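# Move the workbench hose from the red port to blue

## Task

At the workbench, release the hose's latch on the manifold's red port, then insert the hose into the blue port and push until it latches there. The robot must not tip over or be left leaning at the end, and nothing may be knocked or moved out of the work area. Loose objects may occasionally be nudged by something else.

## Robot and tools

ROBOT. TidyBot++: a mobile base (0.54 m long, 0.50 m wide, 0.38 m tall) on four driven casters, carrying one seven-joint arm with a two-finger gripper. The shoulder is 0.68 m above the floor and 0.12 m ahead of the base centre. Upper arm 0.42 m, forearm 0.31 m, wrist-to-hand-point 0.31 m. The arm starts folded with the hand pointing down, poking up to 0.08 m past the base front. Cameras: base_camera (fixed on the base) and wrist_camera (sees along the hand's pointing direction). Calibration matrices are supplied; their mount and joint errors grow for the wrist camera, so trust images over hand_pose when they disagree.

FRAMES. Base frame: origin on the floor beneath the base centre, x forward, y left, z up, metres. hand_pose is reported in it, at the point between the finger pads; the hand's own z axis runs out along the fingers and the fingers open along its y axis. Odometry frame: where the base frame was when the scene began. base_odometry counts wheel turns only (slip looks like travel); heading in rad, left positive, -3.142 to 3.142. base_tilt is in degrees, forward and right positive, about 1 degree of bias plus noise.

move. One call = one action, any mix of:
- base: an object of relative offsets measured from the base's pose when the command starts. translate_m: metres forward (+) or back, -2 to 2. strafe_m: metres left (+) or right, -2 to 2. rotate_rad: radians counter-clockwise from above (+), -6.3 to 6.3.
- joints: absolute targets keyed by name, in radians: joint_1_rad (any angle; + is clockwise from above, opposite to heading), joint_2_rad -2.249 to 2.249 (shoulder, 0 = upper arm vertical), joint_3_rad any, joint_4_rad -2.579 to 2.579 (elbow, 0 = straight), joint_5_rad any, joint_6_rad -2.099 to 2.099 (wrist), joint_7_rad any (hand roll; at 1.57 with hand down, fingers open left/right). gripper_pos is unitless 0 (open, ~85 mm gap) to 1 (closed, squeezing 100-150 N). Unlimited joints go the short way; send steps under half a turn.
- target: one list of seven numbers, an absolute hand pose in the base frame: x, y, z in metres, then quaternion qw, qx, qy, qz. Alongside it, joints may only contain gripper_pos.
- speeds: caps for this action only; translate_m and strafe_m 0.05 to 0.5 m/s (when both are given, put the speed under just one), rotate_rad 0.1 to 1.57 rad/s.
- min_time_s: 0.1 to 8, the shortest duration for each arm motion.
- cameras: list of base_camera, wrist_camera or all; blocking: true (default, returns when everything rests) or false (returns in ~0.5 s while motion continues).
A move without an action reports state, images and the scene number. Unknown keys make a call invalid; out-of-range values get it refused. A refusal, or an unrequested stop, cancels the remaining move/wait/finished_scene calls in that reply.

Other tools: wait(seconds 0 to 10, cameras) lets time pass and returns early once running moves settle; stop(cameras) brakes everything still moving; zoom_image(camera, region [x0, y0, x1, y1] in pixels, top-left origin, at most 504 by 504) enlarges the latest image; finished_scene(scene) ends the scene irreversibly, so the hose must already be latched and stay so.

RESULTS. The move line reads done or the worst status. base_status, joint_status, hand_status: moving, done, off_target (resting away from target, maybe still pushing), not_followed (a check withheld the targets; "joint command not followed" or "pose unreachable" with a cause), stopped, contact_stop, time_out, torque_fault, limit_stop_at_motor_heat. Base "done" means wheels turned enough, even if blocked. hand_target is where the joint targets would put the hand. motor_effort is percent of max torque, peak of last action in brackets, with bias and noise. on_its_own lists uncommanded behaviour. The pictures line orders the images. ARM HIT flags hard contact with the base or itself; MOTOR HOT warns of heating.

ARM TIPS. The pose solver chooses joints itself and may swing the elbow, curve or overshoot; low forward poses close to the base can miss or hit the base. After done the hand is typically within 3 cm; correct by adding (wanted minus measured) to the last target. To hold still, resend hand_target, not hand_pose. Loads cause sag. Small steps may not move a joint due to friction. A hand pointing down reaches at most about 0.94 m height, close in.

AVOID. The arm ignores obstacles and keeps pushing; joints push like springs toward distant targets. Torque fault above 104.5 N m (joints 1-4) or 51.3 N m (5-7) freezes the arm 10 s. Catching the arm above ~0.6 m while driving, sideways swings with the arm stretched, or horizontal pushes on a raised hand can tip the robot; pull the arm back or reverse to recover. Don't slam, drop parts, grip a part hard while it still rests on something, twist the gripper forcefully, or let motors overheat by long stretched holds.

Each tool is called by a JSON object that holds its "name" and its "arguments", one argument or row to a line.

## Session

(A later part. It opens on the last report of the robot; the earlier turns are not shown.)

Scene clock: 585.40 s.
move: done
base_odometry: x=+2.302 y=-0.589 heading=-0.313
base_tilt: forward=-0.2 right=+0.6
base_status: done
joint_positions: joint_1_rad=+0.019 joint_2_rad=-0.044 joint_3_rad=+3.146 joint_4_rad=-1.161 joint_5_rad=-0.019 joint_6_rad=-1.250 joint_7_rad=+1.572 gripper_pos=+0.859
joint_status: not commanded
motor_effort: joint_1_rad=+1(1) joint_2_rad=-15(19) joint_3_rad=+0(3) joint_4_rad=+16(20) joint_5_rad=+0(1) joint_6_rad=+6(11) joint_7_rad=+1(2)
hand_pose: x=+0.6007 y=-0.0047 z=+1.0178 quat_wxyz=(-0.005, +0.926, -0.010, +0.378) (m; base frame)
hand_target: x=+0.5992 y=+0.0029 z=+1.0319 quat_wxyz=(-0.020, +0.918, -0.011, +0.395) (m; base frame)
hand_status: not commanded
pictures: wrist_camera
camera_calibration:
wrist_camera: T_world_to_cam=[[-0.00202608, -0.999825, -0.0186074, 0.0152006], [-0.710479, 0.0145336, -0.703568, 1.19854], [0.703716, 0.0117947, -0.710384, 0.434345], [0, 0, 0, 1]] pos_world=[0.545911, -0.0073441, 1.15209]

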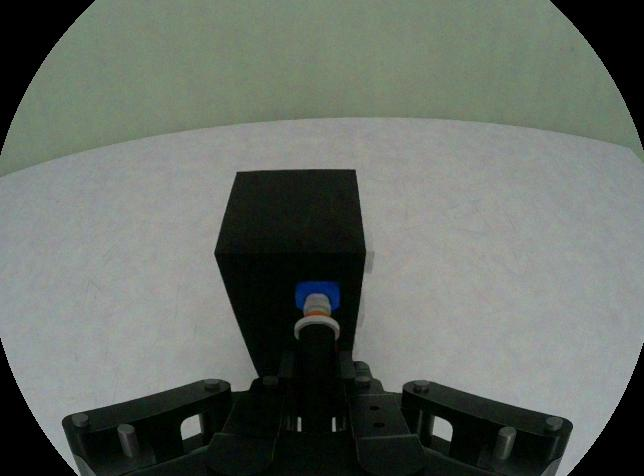

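{"name": "move", "arguments": {
  "joints": {"joint_4_rad": -1.18},
  "cameras": ["wrist_camera"]
}}

{"name": "zoom_image", "arguments": {
  "camera": "wrist_camera",
  "region": [290, 270, 345, 325]
}}

Scene clock: 619.47 s.
move: done
base_odometry: x=+2.302 y=-0.589 heading=-0.313
base_tilt: forward=-0.2 right=+0.5
base_status: not commanded
joint_positions: joint_1_rad=+0.019 joint_2_rad=-0.045 joint_3_rad=+3.146 joint_4_rad=-1.167 joint_5_rad=-0.019 joint_6_rad=-1.249 joint_7_rad=+1.572 gripper_pos=+0.859
joint_status: all done
motor_effort: joint_1_rad=+1(1) joint_2_rad=-13(15) joint_3_rad=+0(1) joint_4_rad=+16(17) joint_5_rad=+0(1) joint_6_rad=+6(7) joint_7_rad=+1(1)
hand_pose: x=+0.6001 y=-0.0047 z=+1.0153 quat_wxyz=(-0.005, +0.927, -0.010, +0.376) (m; base frame)
hand_target: x=+0.5973 y=+0.0029 z=+1.0193 quat_wxyz=(-0.020, +0.923, -0.012, +0.383) (m; base frame)
hand_status: not commanded
pictures: wrist_camera
camera_calibration:
wrist_camera: T_world_to_cam=[[-0.00211018, -0.999822, -0.0187387, 0.0153546], [-0.713557, 0.0146337, -0.700444, 1.19493], [0.700594, 0.0118931, -0.713461, 0.438028], [0, 0, 0, 1]] pos_world=[0.545807, -0.00734394, 1.14979]

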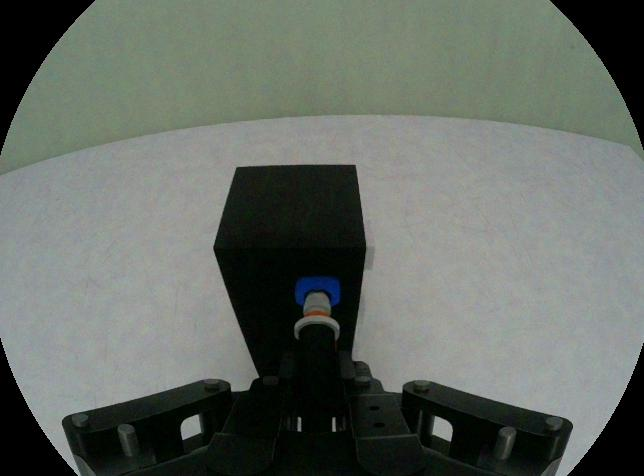

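Scaled by 9.164.

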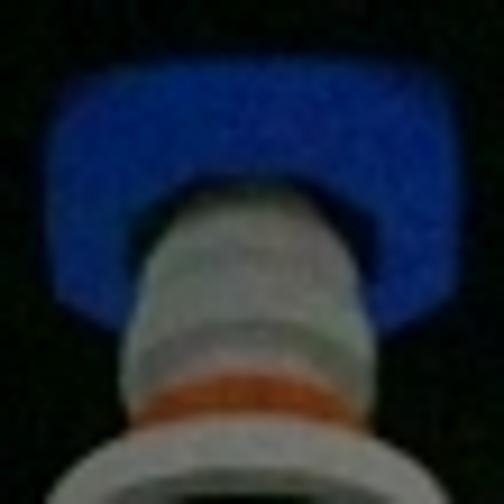

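{"name": "move", "arguments": {
  "base": {"translate_m": 0.018},
  "speeds": {"translate_m": 0.05},
  "joints": {"joint_2_rad": -0.01, "joint_6_rad": -1.215},
  "cameras": ["wrist_camera"]
}}

{"name": "zoom_image", "arguments": {
  "camera": "wrist_camera",
  "region": [290, 280, 345, 335]
}}

Scene clock: 625.47 s.
move: done
base_odometry: x=+2.319 y=-0.595 heading=-0.312
base_tilt: forward=-0.3 right=+0.5
base_status: done
joint_positions: joint_1_rad=+0.020 joint_2_rad=-0.061 joint_3_rad=+3.146 joint_4_rad=-1.172 joint_5_rad=-0.019 joint_6_rad=-1.268 joint_7_rad=+1.572 gripper_pos=+0.859
joint_status: all done
motor_effort: joint_1_rad=-1(2) joint_2_rad=-6(14) joint_3_rad=-3(3) joint_4_rad=+17(19) joint_5_rad=-2(2) joint_6_rad=+14(19) joint_7_rad=+1(1)
hand_pose: x=+0.5901 y=-0.0049 z=+1.0162 quat_wxyz=(-0.005, +0.928, -0.010, +0.372) (m; base frame)
hand_target: x=+0.6182 y=+0.0024 z=+0.9992 quat_wxyz=(-0.020, +0.929, -0.013, +0.370) (m; base frame)
hand_status: not commanded
pictures: wrist_camera
camera_calibration:
wrist_camera: T_world_to_cam=[[-0.00291337, -0.999817, -0.0189158, 0.0157977], [-0.71956, 0.0152317, -0.694263, 1.18574], [0.694424, 0.0115884, -0.719473, 0.455433], [0, 0, 0, 1]] pos_world=[0.536996, -0.00754372, 1.15119]

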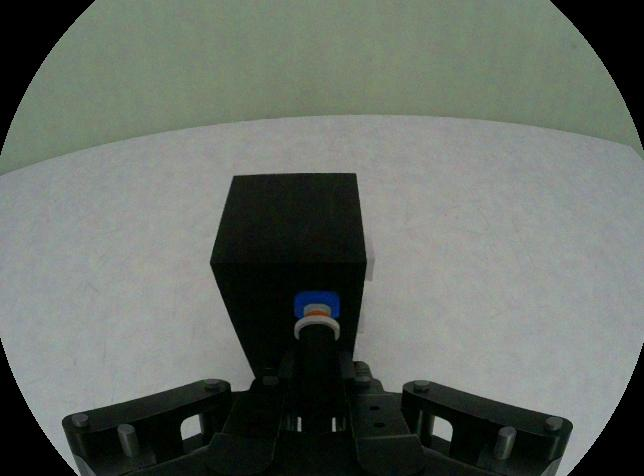

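Scaled by 9.164.

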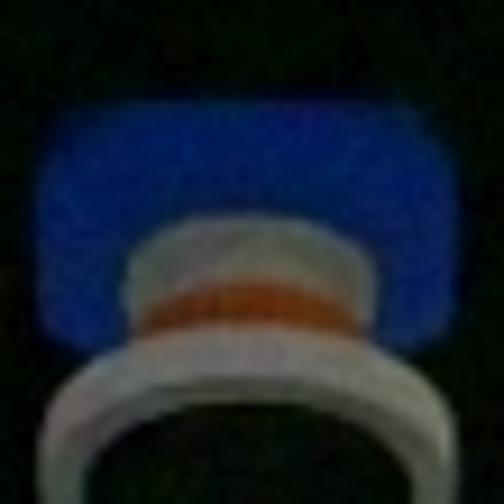

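{"name": "move", "arguments": {
  "joints": {"joint_2_rad": 0.12, "joint_4_rad": -1.1, "joint_6_rad": -1.155},
  "cameras": ["wrist_camera"]
}}

{"name": "zoom_image", "arguments": {
  "camera": "wrist_camera",
  "region": [290, 280, 345, 335]
}}

Scene clock: 629.93 s.
move: off_target
base_odometry: x=+2.318 y=-0.595 heading=-0.312
base_tilt: forward=-0.3 right=+0.5
base_status: not commanded
joint_positions: joint_1_rad=+0.020 joint_2_rad=-0.041 joint_3_rad=+3.146 joint_4_rad=-1.153 joint_5_rad=-0.019 joint_6_rad=-1.270 joint_7_rad=+1.572 gripper_pos=+0.859
joint_status: joint_2_rad off_target (ended at -0.041, target +0.120); joint_6_rad off_target (ended at -1.270, target -1.155); the others done
motor_effort: joint_1_rad=+0(2) joint_2_rad=+6(6) joint_3_rad=+0(3) joint_4_rad=+18(20) joint_5_rad=+0(2) joint_6_rad=+28(30) joint_7_rad=+1(2)
hand_pose: x=+0.5981 y=-0.0051 z=+1.0156 quat_wxyz=(-0.005, +0.929, -0.010, +0.371) (m; base frame)
hand_target: x=+0.6808 y=+0.0009 z=+0.9837 quat_wxyz=(-0.020, +0.927, -0.014, +0.374) (m; base frame)
hand_status: not commanded
pictures: wrist_camera
camera_calibration:
wrist_camera: T_world_to_cam=[[-0.00304206, -0.999818, -0.0188339, 0.0155889], [-0.721765, 0.0152309, -0.69197, 1.19008], [0.692131, 0.0114886, -0.72168, 0.452965], [0, 0, 0, 1]] pos_world=[0.545493, -0.0077438, 1.15069]

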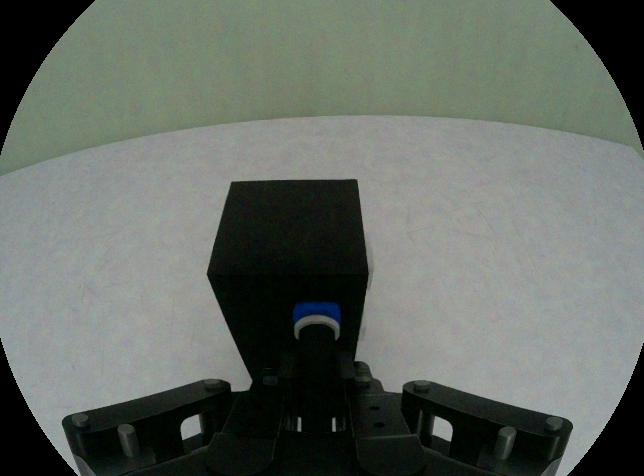

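Scaled by 9.164.

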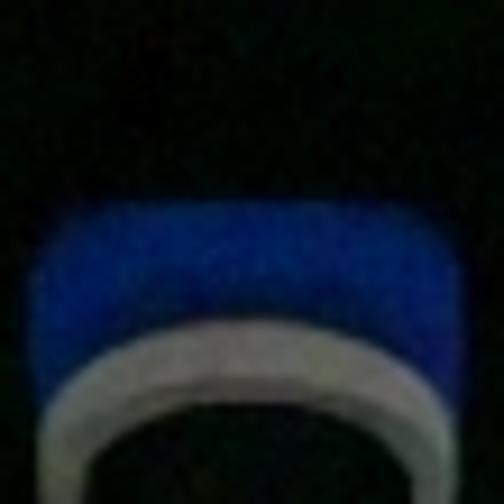

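{"name": "move", "arguments": {
  "joints": {"joint_2_rad": -0.05, "joint_4_rad": -1.155, "joint_6_rad": -1.235},
  "cameras": []
}}

{"name": "move", "arguments": {
  "base": {"translate_m": -0.012},
  "speeds": {"translate_m": 0.05},
  "cameras": ["wrist_camera"]
}}

{"name": "zoom_image", "arguments": {
  "camera": "wrist_camera",
  "region": [290, 280, 345, 335]
}}

Scene clock: 633.83 s.
move: done
base_odometry: x=+2.319 y=-0.595 heading=-0.312
base_tilt: forward=-0.3 right=+0.5
base_status: not commanded
joint_positions: joint_1_rad=+0.020 joint_2_rad=-0.045 joint_3_rad=+3.146 joint_4_rad=-1.155 joint_5_rad=-0.019 joint_6_rad=-1.270 joint_7_rad=+1.572 gripper_pos=+0.859
joint_status: all done
motor_effort: joint_1_rad=+0(1) joint_2_rad=-9(10) joint_3_rad=-2(2) joint_4_rad=+19(22) joint_5_rad=+0(1) joint_6_rad=+15(29) joint_7_rad=+1(1)
hand_pose: x=+0.5965 y=-0.0051 z=+1.0164 quat_wxyz=(-0.005, +0.928, -0.010, +0.371) (m; base frame)
hand_target: x=+0.6027 y=+0.0028 z=+1.0271 quat_wxyz=(-0.020, +0.920, -0.011, +0.390) (m; base frame)
hand_status: not commanded
pictures: none
No camera images: "cameras" was empty.

Scene clock: 634.60 s.
move: done
base_odometry: x=+2.307 y=-0.591 heading=-0.312
base_tilt: forward=-0.2 right=+0.5
base_status: done
joint_positions: joint_1_rad=+0.020 joint_2_rad=-0.037 joint_3_rad=+3.146 joint_4_rad=-1.158 joint_5_rad=-0.019 joint_6_rad=-1.245 joint_7_rad=+1.572 gripper_pos=+0.859
joint_status: not commanded
motor_effort: joint_1_rad=+0(2) joint_2_rad=-17(23) joint_3_rad=-2(2) joint_4_rad=+19(20) joint_5_rad=+0(2) joint_6_rad=+8(14) joint_7_rad=+1(2)
hand_pose: x=+0.6048 y=-0.0053 z=+1.0167 quat_wxyz=(-0.004, +0.926, -0.010, +0.378) (m; base frame)
hand_target: x=+0.6027 y=+0.0028 z=+1.0271 quat_wxyz=(-0.020, +0.920, -0.011, +0.390) (m; base frame)
hand_status: not commanded
pictures: wrist_camera
camera_calibration:
wrist_camera: T_world_to_cam=[[-0.00294029, -0.999821, -0.0186668, 0.0152595], [-0.710212, 0.0152291, -0.703823, 1.20077], [0.703982, 0.0111879, -0.71013, 0.430312], [0, 0, 0, 1]] pos_world=[0.549911, -0.00784404, 1.15099]

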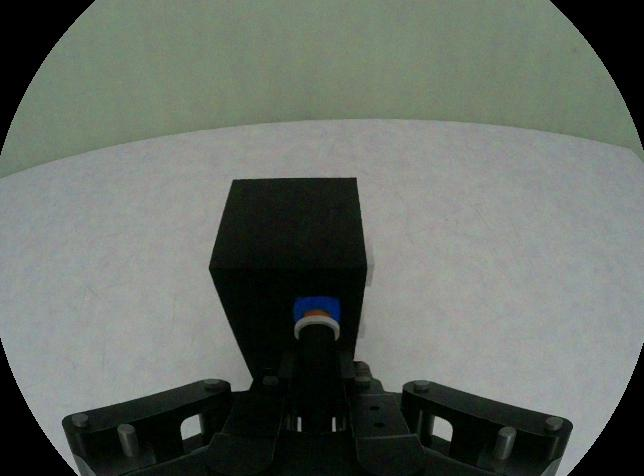

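Scaled by 9.164.

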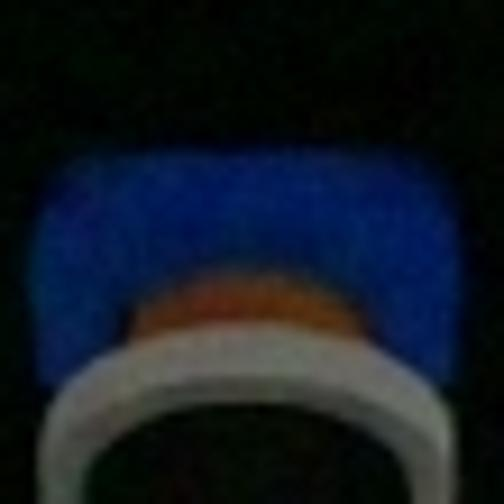

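{"name": "move", "arguments": {
  "base": {"translate_m": 0.012},
  "speeds": {"translate_m": 0.05},
  "joints": {"joint_2_rad": 0.12, "joint_4_rad": -1.1, "joint_6_rad": -1.155},
  "cameras": []
}}

{"name": "move", "arguments": {
  "joints": {"joint_2_rad": 0.22, "joint_4_rad": -1.05, "joint_6_rad": -1.09},
  "cameras": ["wrist_camera"]
}}

{"name": "zoom_image", "arguments": {
  "camera": "wrist_camera",
  "region": [290, 280, 345, 335]
}}

Scene clock: 642.23 s.
move: off_target
base_odometry: x=+2.318 y=-0.595 heading=-0.312
base_tilt: forward=-0.3 right=+0.5
base_status: done
joint_positions: joint_1_rad=+0.020 joint_2_rad=-0.041 joint_3_rad=+3.146 joint_4_rad=-1.153 joint_5_rad=-0.019 joint_6_rad=-1.270 joint_7_rad=+1.572 gripper_pos=+0.859
joint_status: joint_2_rad off_target (ended at -0.041, target +0.120); joint_6_rad off_target (ended at -1.270, target -1.155); the others done
motor_effort: joint_1_rad=+0(2) joint_2_rad=+6(17) joint_3_rad=-1(3) joint_4_rad=+19(21) joint_5_rad=-1(2) joint_6_rad=+28(29) joint_7_rad=+1(2)
hand_pose: x=+0.5982 y=-0.0052 z=+1.0157 quat_wxyz=(-0.004, +0.929, -0.010, +0.371) (m; base frame)
hand_target: x=+0.6807 y=+0.0009 z=+0.9837 quat_wxyz=(-0.020, +0.927, -0.014, +0.374) (m; base frame)
hand_status: not commanded
pictures: none
No camera images: "cameras" was empty.

Scene clock: 643.17 s.
move: off_target
base_odometry: x=+2.317 y=-0.594 heading=-0.312
base_tilt: forward=-0.3 right=+0.5
base_status: not commanded
joint_positions: joint_1_rad=+0.020 joint_2_rad=-0.031 joint_3_rad=+3.146 joint_4_rad=-1.141 joint_5_rad=-0.019 joint_6_rad=-1.277 joint_7_rad=+1.572 gripper_pos=+0.859
joint_status: joint_2_rad off_target (ended at -0.031, target +0.220); joint_4_rad off_target (ended at -1.141, target -1.050); joint_6_rad off_target (ended at -1.276, target -1.090)
motor_effort: joint_1_rad=+0(1) joint_2_rad=+17(18) joint_3_rad=-1(2) joint_4_rad=+23(23) joint_5_rad=-2(2) joint_6_rad=+45(46) joint_7_rad=+1(2)
hand_pose: x=+0.6009 y=-0.0052 z=+1.0153 quat_wxyz=(-0.004, +0.930, -0.010, +0.368) (m; base frame)
hand_target: x=+0.7306 y=-0.0005 z=+0.9649 quat_wxyz=(-0.019, +0.924, -0.015, +0.381) (m; base frame)
hand_status: not commanded
pictures: wrist_camera
camera_calibration:
wrist_camera: T_world_to_cam=[[-0.00312726, -0.999818, -0.0188199, 0.01553], [-0.724891, 0.0152309, -0.688695, 1.19048], [0.688857, 0.0114886, -0.724807, 0.456011], [0, 0, 0, 1]] pos_world=[0.548888, -0.0078438, 1.15069]

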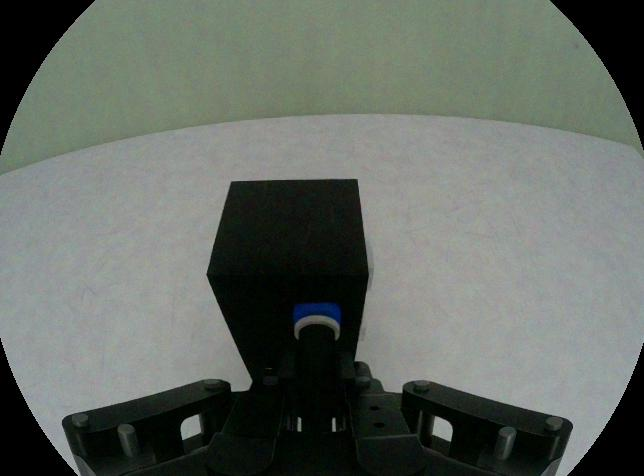

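Scaled by 9.164.

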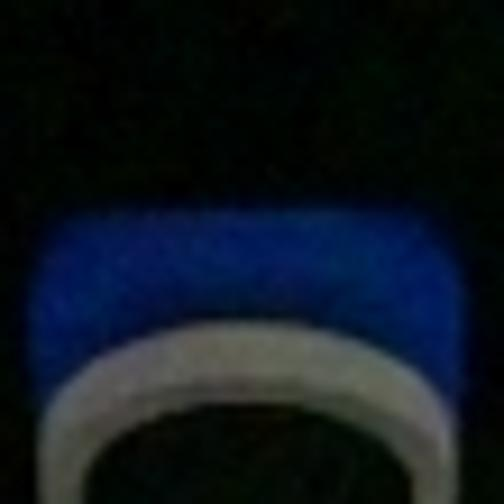

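{"name": "move", "arguments": {
  "joints": {"joint_2_rad": -0.05, "joint_4_rad": -1.155, "joint_6_rad": -1.235},
  "cameras": []
}}

{"name": "move", "arguments": {
  "base": {"translate_m": -0.012},
  "speeds": {"translate_m": 0.05},
  "cameras": ["wrist_camera"]
}}

{"name": "zoom_image", "arguments": {
  "camera": "wrist_camera",
  "region": [290, 280, 345, 335]
}}

Scene clock: 647.50 s.
move: done
base_odometry: x=+2.318 y=-0.595 heading=-0.312
base_tilt: forward=-0.2 right=+0.5
base_status: not commanded
joint_positions: joint_1_rad=+0.020 joint_2_rad=-0.040 joint_3_rad=+3.146 joint_4_rad=-1.148 joint_5_rad=-0.019 joint_6_rad=-1.277 joint_7_rad=+1.572 gripper_pos=+0.859
joint_status: all done
motor_effort: joint_1_rad=-1(1) joint_2_rad=-9(18) joint_3_rad=-2(3) joint_4_rad=+18(24) joint_5_rad=-1(2) joint_6_rad=+12(46) joint_7_rad=+1(2)
hand_pose: x=+0.5971 y=-0.0051 z=+1.0164 quat_wxyz=(-0.005, +0.929, -0.010, +0.369) (m; base frame)
hand_target: x=+0.6027 y=+0.0028 z=+1.0271 quat_wxyz=(-0.020, +0.920, -0.011, +0.390) (m; base frame)
hand_status: not commanded
pictures: none
No camera images: "cameras" was empty.

Scene clock: 648.27 s.
move: done
base_odometry: x=+2.307 y=-0.591 heading=-0.312
base_tilt: forward=-0.2 right=+0.5
base_status: done
joint_positions: joint_1_rad=+0.020 joint_2_rad=-0.030 joint_3_rad=+3.146 joint_4_rad=-1.151 joint_5_rad=-0.019 joint_6_rad=-1.246 joint_7_rad=+1.572 gripper_pos=+0.860
joint_status: not commanded
motor_effort: joint_1_rad=+0(1) joint_2_rad=-18(25) joint_3_rad=-1(2) joint_4_rad=+17(20) joint_5_rad=-1(1) joint_6_rad=+6(12) joint_7_rad=+1(2)
hand_pose: x=+0.6073 y=-0.0054 z=+1.0167 quat_wxyz=(-0.004, +0.926, -0.010, +0.378) (m; base frame)
hand_target: x=+0.6027 y=+0.0028 z=+1.0271 quat_wxyz=(-0.020, +0.920, -0.011, +0.390) (m; base frame)
hand_status: not commanded
pictures: wrist_camera
camera_calibration:
wrist_camera: T_world_to_cam=[[-0.00309986, -0.999821, -0.0186618, 0.0152496], [-0.710906, 0.015328, -0.70312, 1.20219], [0.703281, 0.0110872, -0.710826, 0.429671], [0, 0, 0, 1]] pos_world=[0.55251, -0.00794405, 1.15099]

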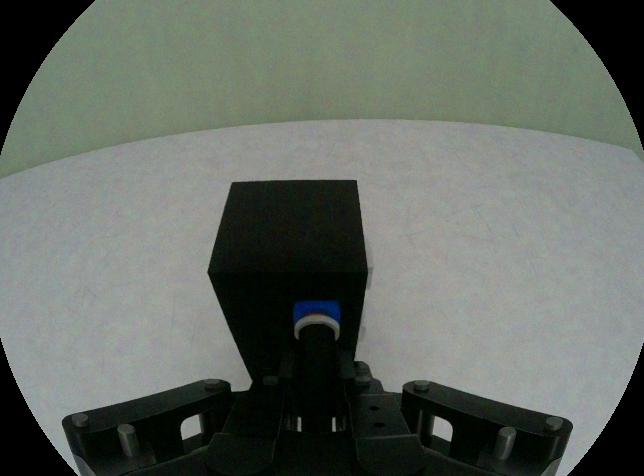

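Scaled by 9.164.

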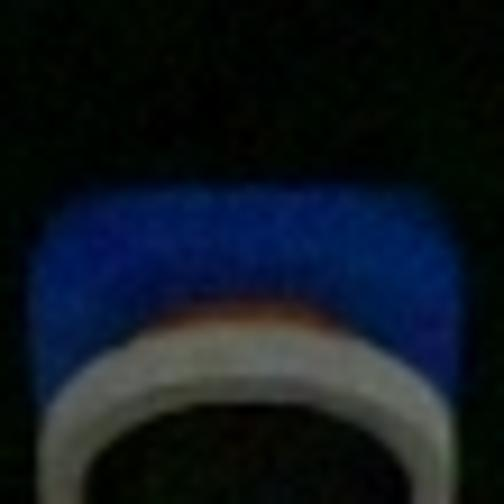

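{"name": "move", "arguments": {
  "base": {"translate_m": -0.008},
  "speeds": {"translate_m": 0.05},
  "cameras": ["wrist_camera"]
}}

{"name": "zoom_image", "arguments": {
  "camera": "wrist_camera",
  "region": [290, 280, 345, 335]
}}

Scene clock: 651.30 s.
move: done
base_odometry: x=+2.299 y=-0.588 heading=-0.312
base_tilt: forward=-0.2 right=+0.5
base_status: done
joint_positions: joint_1_rad=+0.020 joint_2_rad=-0.032 joint_3_rad=+3.147 joint_4_rad=-1.151 joint_5_rad=-0.019 joint_6_rad=-1.246 joint_7_rad=+1.572 gripper_pos=+0.860
joint_status: not commanded
motor_effort: joint_1_rad=+0(2) joint_2_rad=-15(19) joint_3_rad=-1(4) joint_4_rad=+17(19) joint_5_rad=+1(2) joint_6_rad=+7(10) joint_7_rad=+1(1)
hand_pose: x=+0.6065 y=-0.0054 z=+1.0175 quat_wxyz=(-0.004, +0.925, -0.010, +0.379) (m; base frame)
hand_target: x=+0.6027 y=+0.0028 z=+1.0271 quat_wxyz=(-0.020, +0.920, -0.011, +0.390) (m; base frame)
hand_status: not commanded
pictures: wrist_camera
camera_calibration:
wrist_camera: T_world_to_cam=[[-0.00320995, -0.999821, -0.0186654, 0.0153244], [-0.709708, 0.0154274, -0.704327, 1.2027], [0.704488, 0.0109861, -0.709631, 0.428827], [0, 0, 0, 1]] pos_world=[0.551512, -0.00794405, 1.15169]

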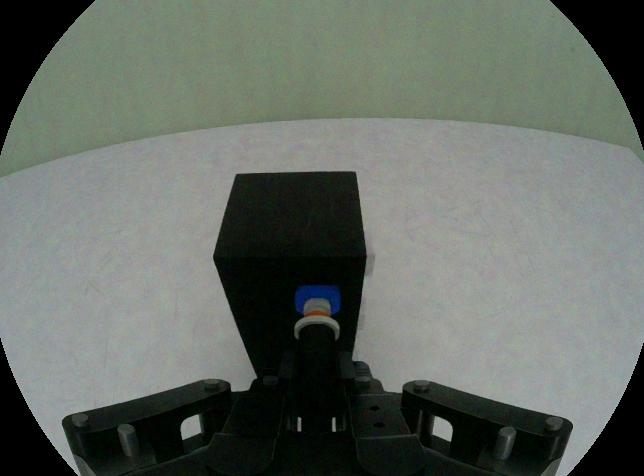

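Scaled by 9.164.

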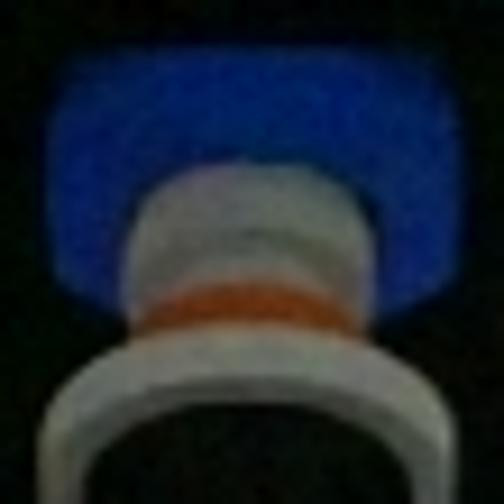

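{"name": "move", "arguments": {
  "base": {"translate_m": 0.02},
  "speeds": {"translate_m": 0.06},
  "joints": {"joint_2_rad": 0.1, "joint_4_rad": -1.11, "joint_6_rad": -1.16},
  "cameras": ["wrist_camera"]
}}

{"name": "zoom_image", "arguments": {
  "camera": "wrist_camera",
  "region": [290, 280, 345, 335]
}}

{"name": "move", "arguments": {
  "joints": {"joint_2_rad": 0.3, "joint_4_rad": -1.0, "joint_6_rad": -1.03},
  "cameras": ["wrist_camera"]
}}

{"name": "zoom_image", "arguments": {
  "camera": "wrist_camera",
  "region": [290, 280, 345, 335]
}}

Scene clock: 713.57 s.
move: off_target
base_odometry: x=+2.318 y=-0.594 heading=-0.312
base_tilt: forward=-0.3 right=+0.5
base_status: done
joint_positions: joint_1_rad=+0.021 joint_2_rad=-0.042 joint_3_rad=+3.147 joint_4_rad=-1.152 joint_5_rad=-0.019 joint_6_rad=-1.272 joint_7_rad=+1.572 gripper_pos=+0.860
joint_status: joint_2_rad off_target (ended at -0.042, target +0.100); the others done
motor_effort: joint_1_rad=+0(2) joint_2_rad=+4(16) joint_3_rad=-1(3) joint_4_rad=+18(20) joint_5_rad=-1(3) joint_6_rad=+25(29) joint_7_rad=+1(2)
hand_pose: x=+0.5975 y=-0.0058 z=+1.0159 quat_wxyz=(-0.004, +0.929, -0.011, +0.371) (m; base frame)
hand_target: x=+0.6724 y=+0.0011 z=+0.9886 quat_wxyz=(-0.020, +0.926, -0.013, +0.376) (m; base frame)
hand_status: not commanded
pictures: wrist_camera
camera_calibration:
wrist_camera: T_world_to_cam=[[-0.00438909, -0.999812, -0.0188647, 0.0157639], [-0.721787, 0.016224, -0.691925, 1.18983], [0.692101, 0.0105794, -0.721723, 0.453804], [0, 0, 0, 1]] pos_world=[0.544792, -0.00834376, 1.15109]

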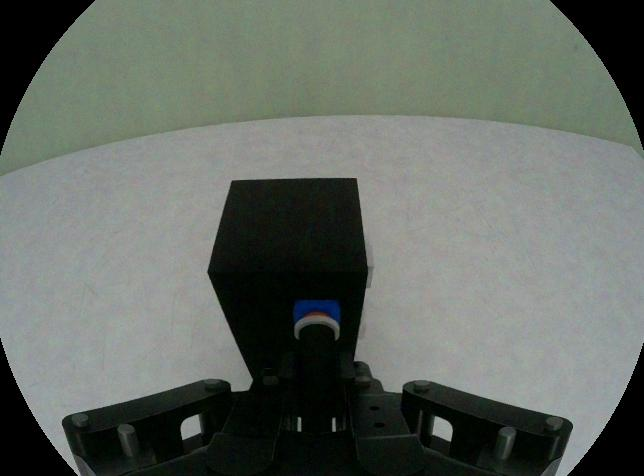

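Scaled by 9.164.

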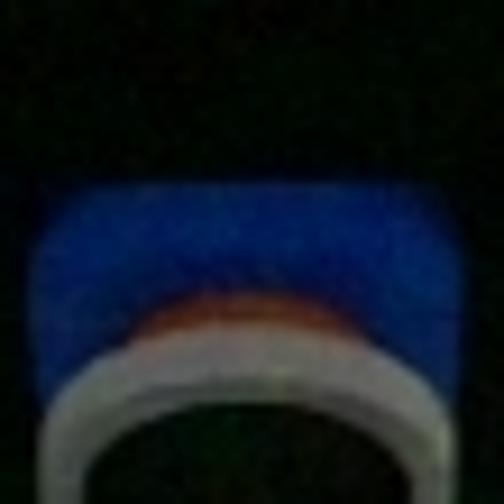

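Scene clock: 714.80 s.
move: off_target
base_odometry: x=+2.317 y=-0.594 heading=-0.312
base_tilt: forward=-0.3 right=+0.5
base_status: not commanded
joint_positions: joint_1_rad=+0.021 joint_2_rad=-0.001 joint_3_rad=+3.147 joint_4_rad=-1.109 joint_5_rad=-0.019 joint_6_rad=-1.295 joint_7_rad=+1.572 gripper_pos=+0.860
joint_status: joint_2_rad off_target (ended at -0.001, target +0.300); joint_4_rad off_target (ended at -1.109, target -1.000); joint_6_rad off_target (ended at -1.295, target -1.030)
motor_effort: joint_1_rad=-2(2) joint_2_rad=+26(26) joint_3_rad=+0(2) joint_4_rad=+26(27) joint_5_rad=-2(3) joint_6_rad=+60(61) joint_7_rad=+0(2)
hand_pose: x=+0.6096 y=-0.0060 z=+1.0126 quat_wxyz=(-0.004, +0.933, -0.011, +0.361) (m; base frame)
hand_target: x=+0.7723 y=-0.0017 z=+0.9538 quat_wxyz=(-0.018, +0.918, -0.015, +0.395) (m; base frame)
hand_status: not commanded
pictures: wrist_camera
camera_calibration:
wrist_camera: T_world_to_cam=[[-0.00450801, -0.999811, -0.0189239, 0.015623], [-0.736128, 0.0161264, -0.67665, 1.1896], [0.676827, 0.0108801, -0.736062, 0.46688], [0, 0, 0, 1]] pos_world=[0.559769, -0.00864359, 1.14889]

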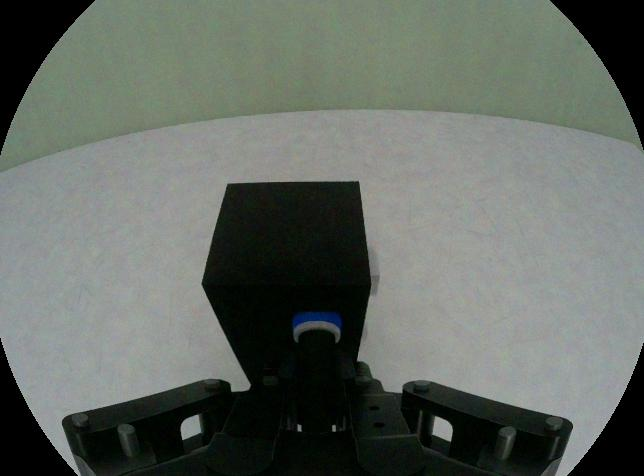

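Scaled by 9.164.

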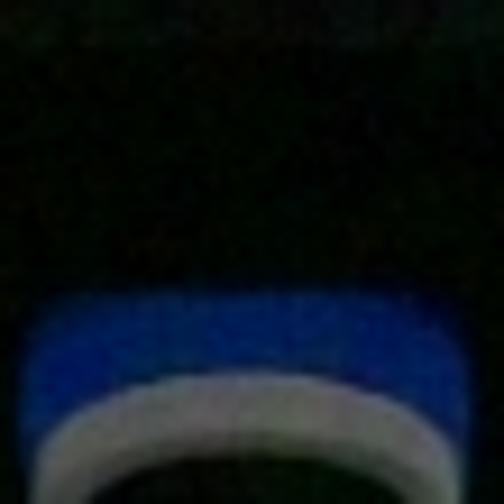

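{"name": "move", "arguments": {
  "joints": {"joint_2_rad": 0.0, "joint_4_rad": -1.12, "joint_6_rad": -1.25},
  "cameras": ["wrist_camera"]
}}

{"name": "zoom_image", "arguments": {
  "camera": "wrist_camera",
  "region": [285, 285, 350, 345]
}}

{"name": "move", "arguments": {
  "base": {"translate_m": -0.015},
  "speeds": {"translate_m": 0.05},
  "cameras": ["wrist_camera"]
}}

{"name": "zoom_image", "arguments": {
  "camera": "wrist_camera",
  "region": [285, 285, 350, 345]
}}

Scene clock: 729.57 s.
move: done
base_odometry: x=+2.318 y=-0.594 heading=-0.311
base_tilt: forward=-0.3 right=+0.5
base_status: not commanded
joint_positions: joint_1_rad=+0.021 joint_2_rad=-0.012 joint_3_rad=+3.147 joint_4_rad=-1.117 joint_5_rad=-0.019 joint_6_rad=-1.297 joint_7_rad=+1.572 gripper_pos=+0.860
joint_status: all done
motor_effort: joint_1_rad=-1(2) joint_2_rad=-7(27) joint_3_rad=-3(3) joint_4_rad=+19(27) joint_5_rad=-1(2) joint_6_rad=+18(60) joint_7_rad=+1(2)
hand_pose: x=+0.6048 y=-0.0059 z=+1.0139 quat_wxyz=(-0.004, +0.932, -0.011, +0.362) (m; base frame)
hand_target: x=+0.6192 y=+0.0026 z=+1.0167 quat_wxyz=(-0.020, +0.926, -0.011, +0.376) (m; base frame)
hand_status: not commanded
pictures: wrist_camera
camera_calibration:
wrist_camera: T_world_to_cam=[[-0.00439811, -0.999812, -0.0188649, 0.0155918], [-0.734882, 0.0160256, -0.678006, 1.18745], [0.678181, 0.0108815, -0.734814, 0.468954], [0, 0, 0, 1]] pos_world=[0.554671, -0.00854367, 1.14999]

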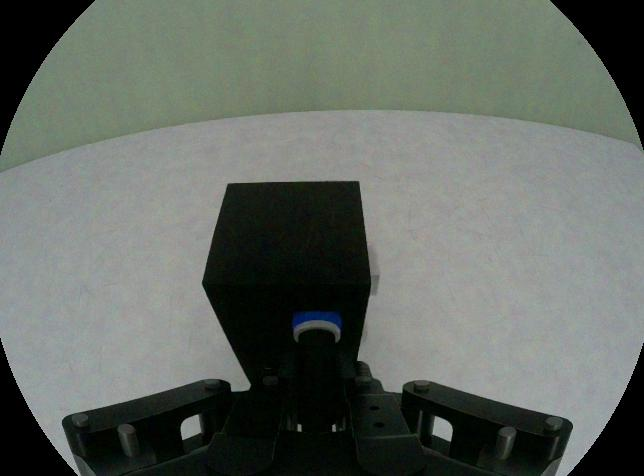

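Scaled by 7.754.

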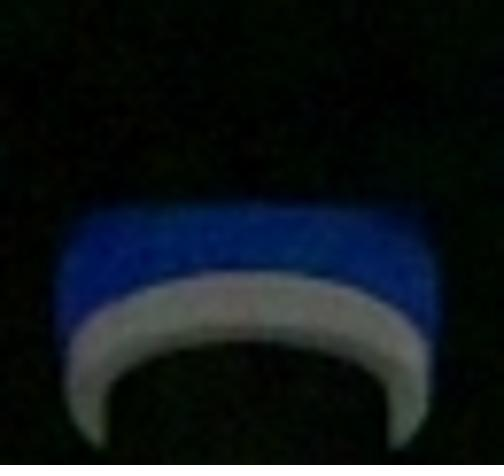

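Scene clock: 730.33 s.
move: done
base_odometry: x=+2.303 y=-0.589 heading=-0.311
base_tilt: forward=-0.3 right=+0.5
base_status: done
joint_positions: joint_1_rad=+0.020 joint_2_rad=+0.004 joint_3_rad=+3.147 joint_4_rad=-1.117 joint_5_rad=-0.019 joint_6_rad=-1.260 joint_7_rad=+1.572 gripper_pos=+0.860
joint_status: not commanded
motor_effort: joint_1_rad=+1(2) joint_2_rad=-16(23) joint_3_rad=-1(3) joint_4_rad=+18(20) joint_5_rad=+0(2) joint_6_rad=+8(18) joint_7_rad=+1(2)
hand_pose: x=+0.6185 y=-0.0061 z=+1.0136 quat_wxyz=(-0.004, +0.929, -0.011, +0.371) (m; base frame)
hand_target: x=+0.6192 y=+0.0026 z=+1.0167 quat_wxyz=(-0.020, +0.926, -0.011, +0.376) (m; base frame)
hand_status: not commanded
pictures: wrist_camera
camera_calibration:
wrist_camera: T_world_to_cam=[[-0.00414764, -0.999817, -0.0186642, 0.0151432], [-0.720912, 0.0159243, -0.692844, 1.20381], [0.693014, 0.0105816, -0.720846, 0.436086], [0, 0, 0, 1]] pos_world=[0.565693, -0.00864399, 1.14869]

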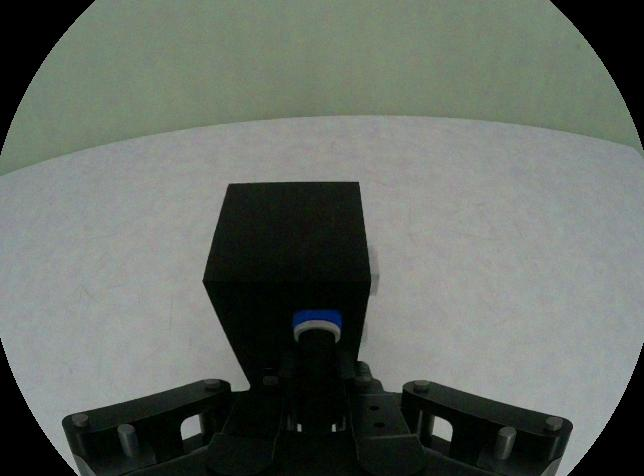

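Scaled by 7.754.

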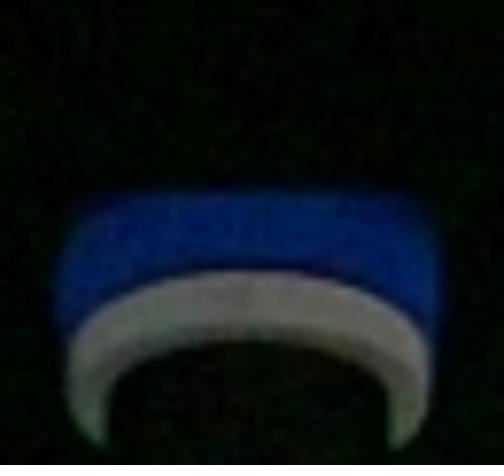

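{"name": "move", "arguments": {
  "base": {"translate_m": -0.012},
  "speeds": {"translate_m": 0.05},
  "cameras": ["wrist_camera"]
}}

{"name": "zoom_image", "arguments": {
  "camera": "wrist_camera",
  "region": [285, 285, 350, 345]
}}

Scene clock: 733.67 s.
move: done
base_odometry: x=+2.292 y=-0.585 heading=-0.311
base_tilt: forward=-0.2 right=+0.5
base_status: done
joint_positions: joint_1_rad=+0.020 joint_2_rad=+0.018 joint_3_rad=+3.148 joint_4_rad=-1.117 joint_5_rad=-0.019 joint_6_rad=-1.229 joint_7_rad=+1.572 gripper_pos=+0.860
joint_status: not commanded
motor_effort: joint_1_rad=+0(1) joint_2_rad=-20(27) joint_3_rad=-1(3) joint_4_rad=+16(18) joint_5_rad=+0(1) joint_6_rad=+3(8) joint_7_rad=+1(2)
hand_pose: x=+0.6301 y=-0.0066 z=+1.0132 quat_wxyz=(-0.004, +0.925, -0.011, +0.379) (m; base frame)
hand_target: x=+0.6192 y=+0.0026 z=+1.0167 quat_wxyz=(-0.020, +0.926, -0.011, +0.376) (m; base frame)
hand_status: not commanded
pictures: wrist_camera
camera_calibration:
wrist_camera: T_world_to_cam=[[-0.00481484, -0.999818, -0.0184381, 0.014881], [-0.708977, 0.0164162, -0.70504, 1.2167], [0.705215, 0.0096775, -0.708927, 0.408066], [0, 0, 0, 1]] pos_world=[0.574911, -0.00904432, 1.14739]

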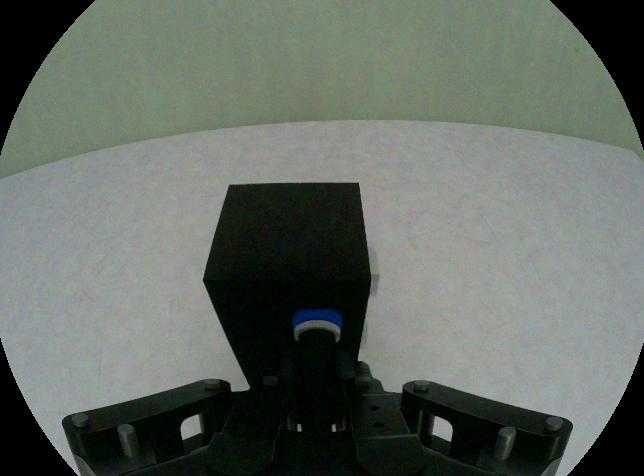

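Scaled by 7.754.

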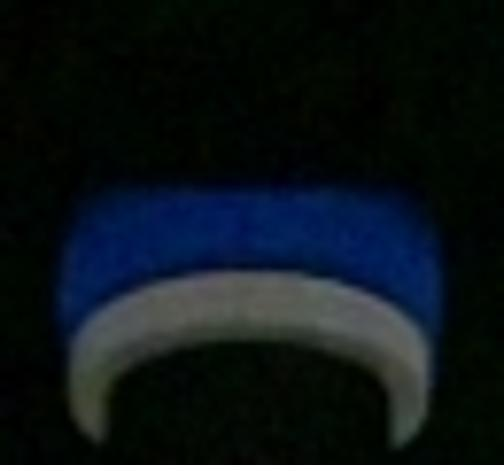

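{"name": "move", "arguments": {
  "base": {"translate_m": 0.02},
  "speeds": {"translate_m": 0.1},
  "cameras": []
}}

{"name": "move", "arguments": {
  "joints": {"gripper_pos": 0.3},
  "cameras": []
}}

{"name": "move", "arguments": {
  "base": {"translate_m": -0.15},
  "speeds": {"translate_m": 0.2},
  "cameras": ["wrist_camera"]
}}

{"name": "zoom_image", "arguments": {
  "camera": "wrist_camera",
  "region": [220, 120, 420, 320]
}}

Scene clock: 739.03 s.
move: done
base_odometry: x=+2.311 y=-0.591 heading=-0.311
base_tilt: forward=-0.2 right=+0.5
base_status: done
joint_positions: joint_1_rad=+0.021 joint_2_rad=-0.007 joint_3_rad=+3.148 joint_4_rad=-1.122 joint_5_rad=-0.019 joint_6_rad=-1.274 joint_7_rad=+1.572 gripper_pos=+0.860
joint_status: not commanded
motor_effort: joint_1_rad=-1(3) joint_2_rad=-12(21) joint_3_rad=-1(4) joint_4_rad=+18(19) joint_5_rad=+0(3) joint_6_rad=+14(15) joint_7_rad=+1(1)
hand_pose: x=+0.6111 y=-0.0065 z=+1.0136 quat_wxyz=(-0.004, +0.930, -0.011, +0.367) (m; base frame)
hand_target: x=+0.6192 y=+0.0026 z=+1.0167 quat_wxyz=(-0.020, +0.926, -0.011, +0.376) (m; base frame)
hand_status: not commanded
pictures: none
No camera images: "cameras" was empty.

Scene clock: 739.97 s.
move: done
base_odometry: x=+2.311 y=-0.591 heading=-0.311
base_tilt: forward=-0.2 right=+0.5
base_status: not commanded
joint_positions: joint_1_rad=+0.021 joint_2_rad=-0.006 joint_3_rad=+3.148 joint_4_rad=-1.122 joint_5_rad=-0.019 joint_6_rad=-1.255 joint_7_rad=+1.572 gripper_pos=+0.300
joint_status: all done
motor_effort: joint_1_rad=+1(1) joint_2_rad=-16(18) joint_3_rad=-1(2) joint_4_rad=+16(19) joint_5_rad=+1(1) joint_6_rad=+7(14) joint_7_rad=+1(1)
hand_pose: x=+0.6156 y=-0.0066 z=+1.0174 quat_wxyz=(-0.004, +0.927, -0.011, +0.376) (m; base frame)
hand_target: x=+0.6192 y=+0.0026 z=+1.0167 quat_wxyz=(-0.020, +0.926, -0.011, +0.376) (m; base frame)
hand_status: not commanded
pictures: none
No camera images: "cameras" was empty.

Scene clock: 741.50 s.
move: done
base_odometry: x=+2.168 y=-0.546 heading=-0.311
base_tilt: forward=-0.2 right=+0.5
base_status: done
joint_positions: joint_1_rad=+0.020 joint_2_rad=-0.006 joint_3_rad=+3.148 joint_4_rad=-1.122 joint_5_rad=-0.019 joint_6_rad=-1.255 joint_7_rad=+1.572 gripper_pos=+0.300
joint_status: not commanded
motor_effort: joint_1_rad=+1(2) joint_2_rad=-16(23) joint_3_rad=-1(3) joint_4_rad=+16(18) joint_5_rad=+1(1) joint_6_rad=+6(7) joint_7_rad=+1(2)
hand_pose: x=+0.6156 y=-0.0063 z=+1.0174 quat_wxyz=(-0.004, +0.927, -0.011, +0.376) (m; base frame)
hand_target: x=+0.6192 y=+0.0026 z=+1.0167 quat_wxyz=(-0.020, +0.926, -0.011, +0.376) (m; base frame)
hand_status: not commanded
pictures: wrist_camera
camera_calibration:
wrist_camera: T_world_to_cam=[[-0.00466048, -0.999817, -0.018551, 0.0151426], [-0.713802, 0.0163183, -0.700157, 1.20738], [0.700332, 0.00997869, -0.713748, 0.429077], [0, 0, 0, 1]] pos_world=[0.561404, -0.00884416, 1.15189]

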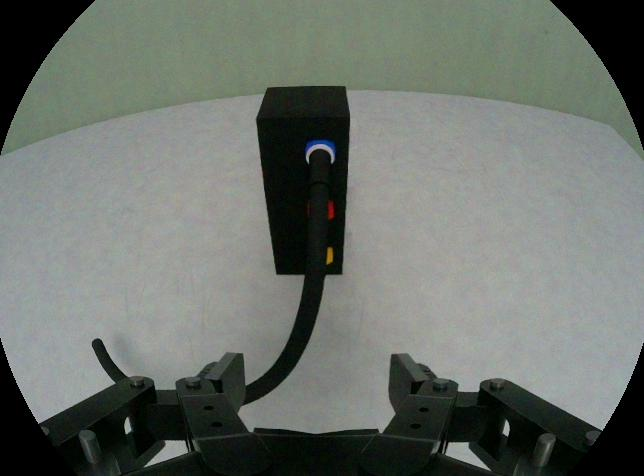

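Scaled by 2.520.

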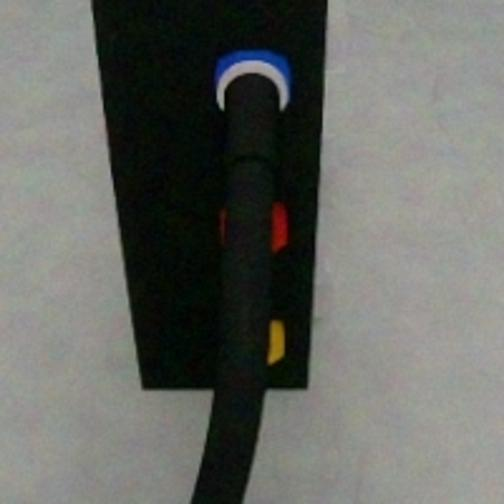

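{"name": "finished_scene", "arguments": {
  "scene": 1
}}

The scene is finished: the task was done.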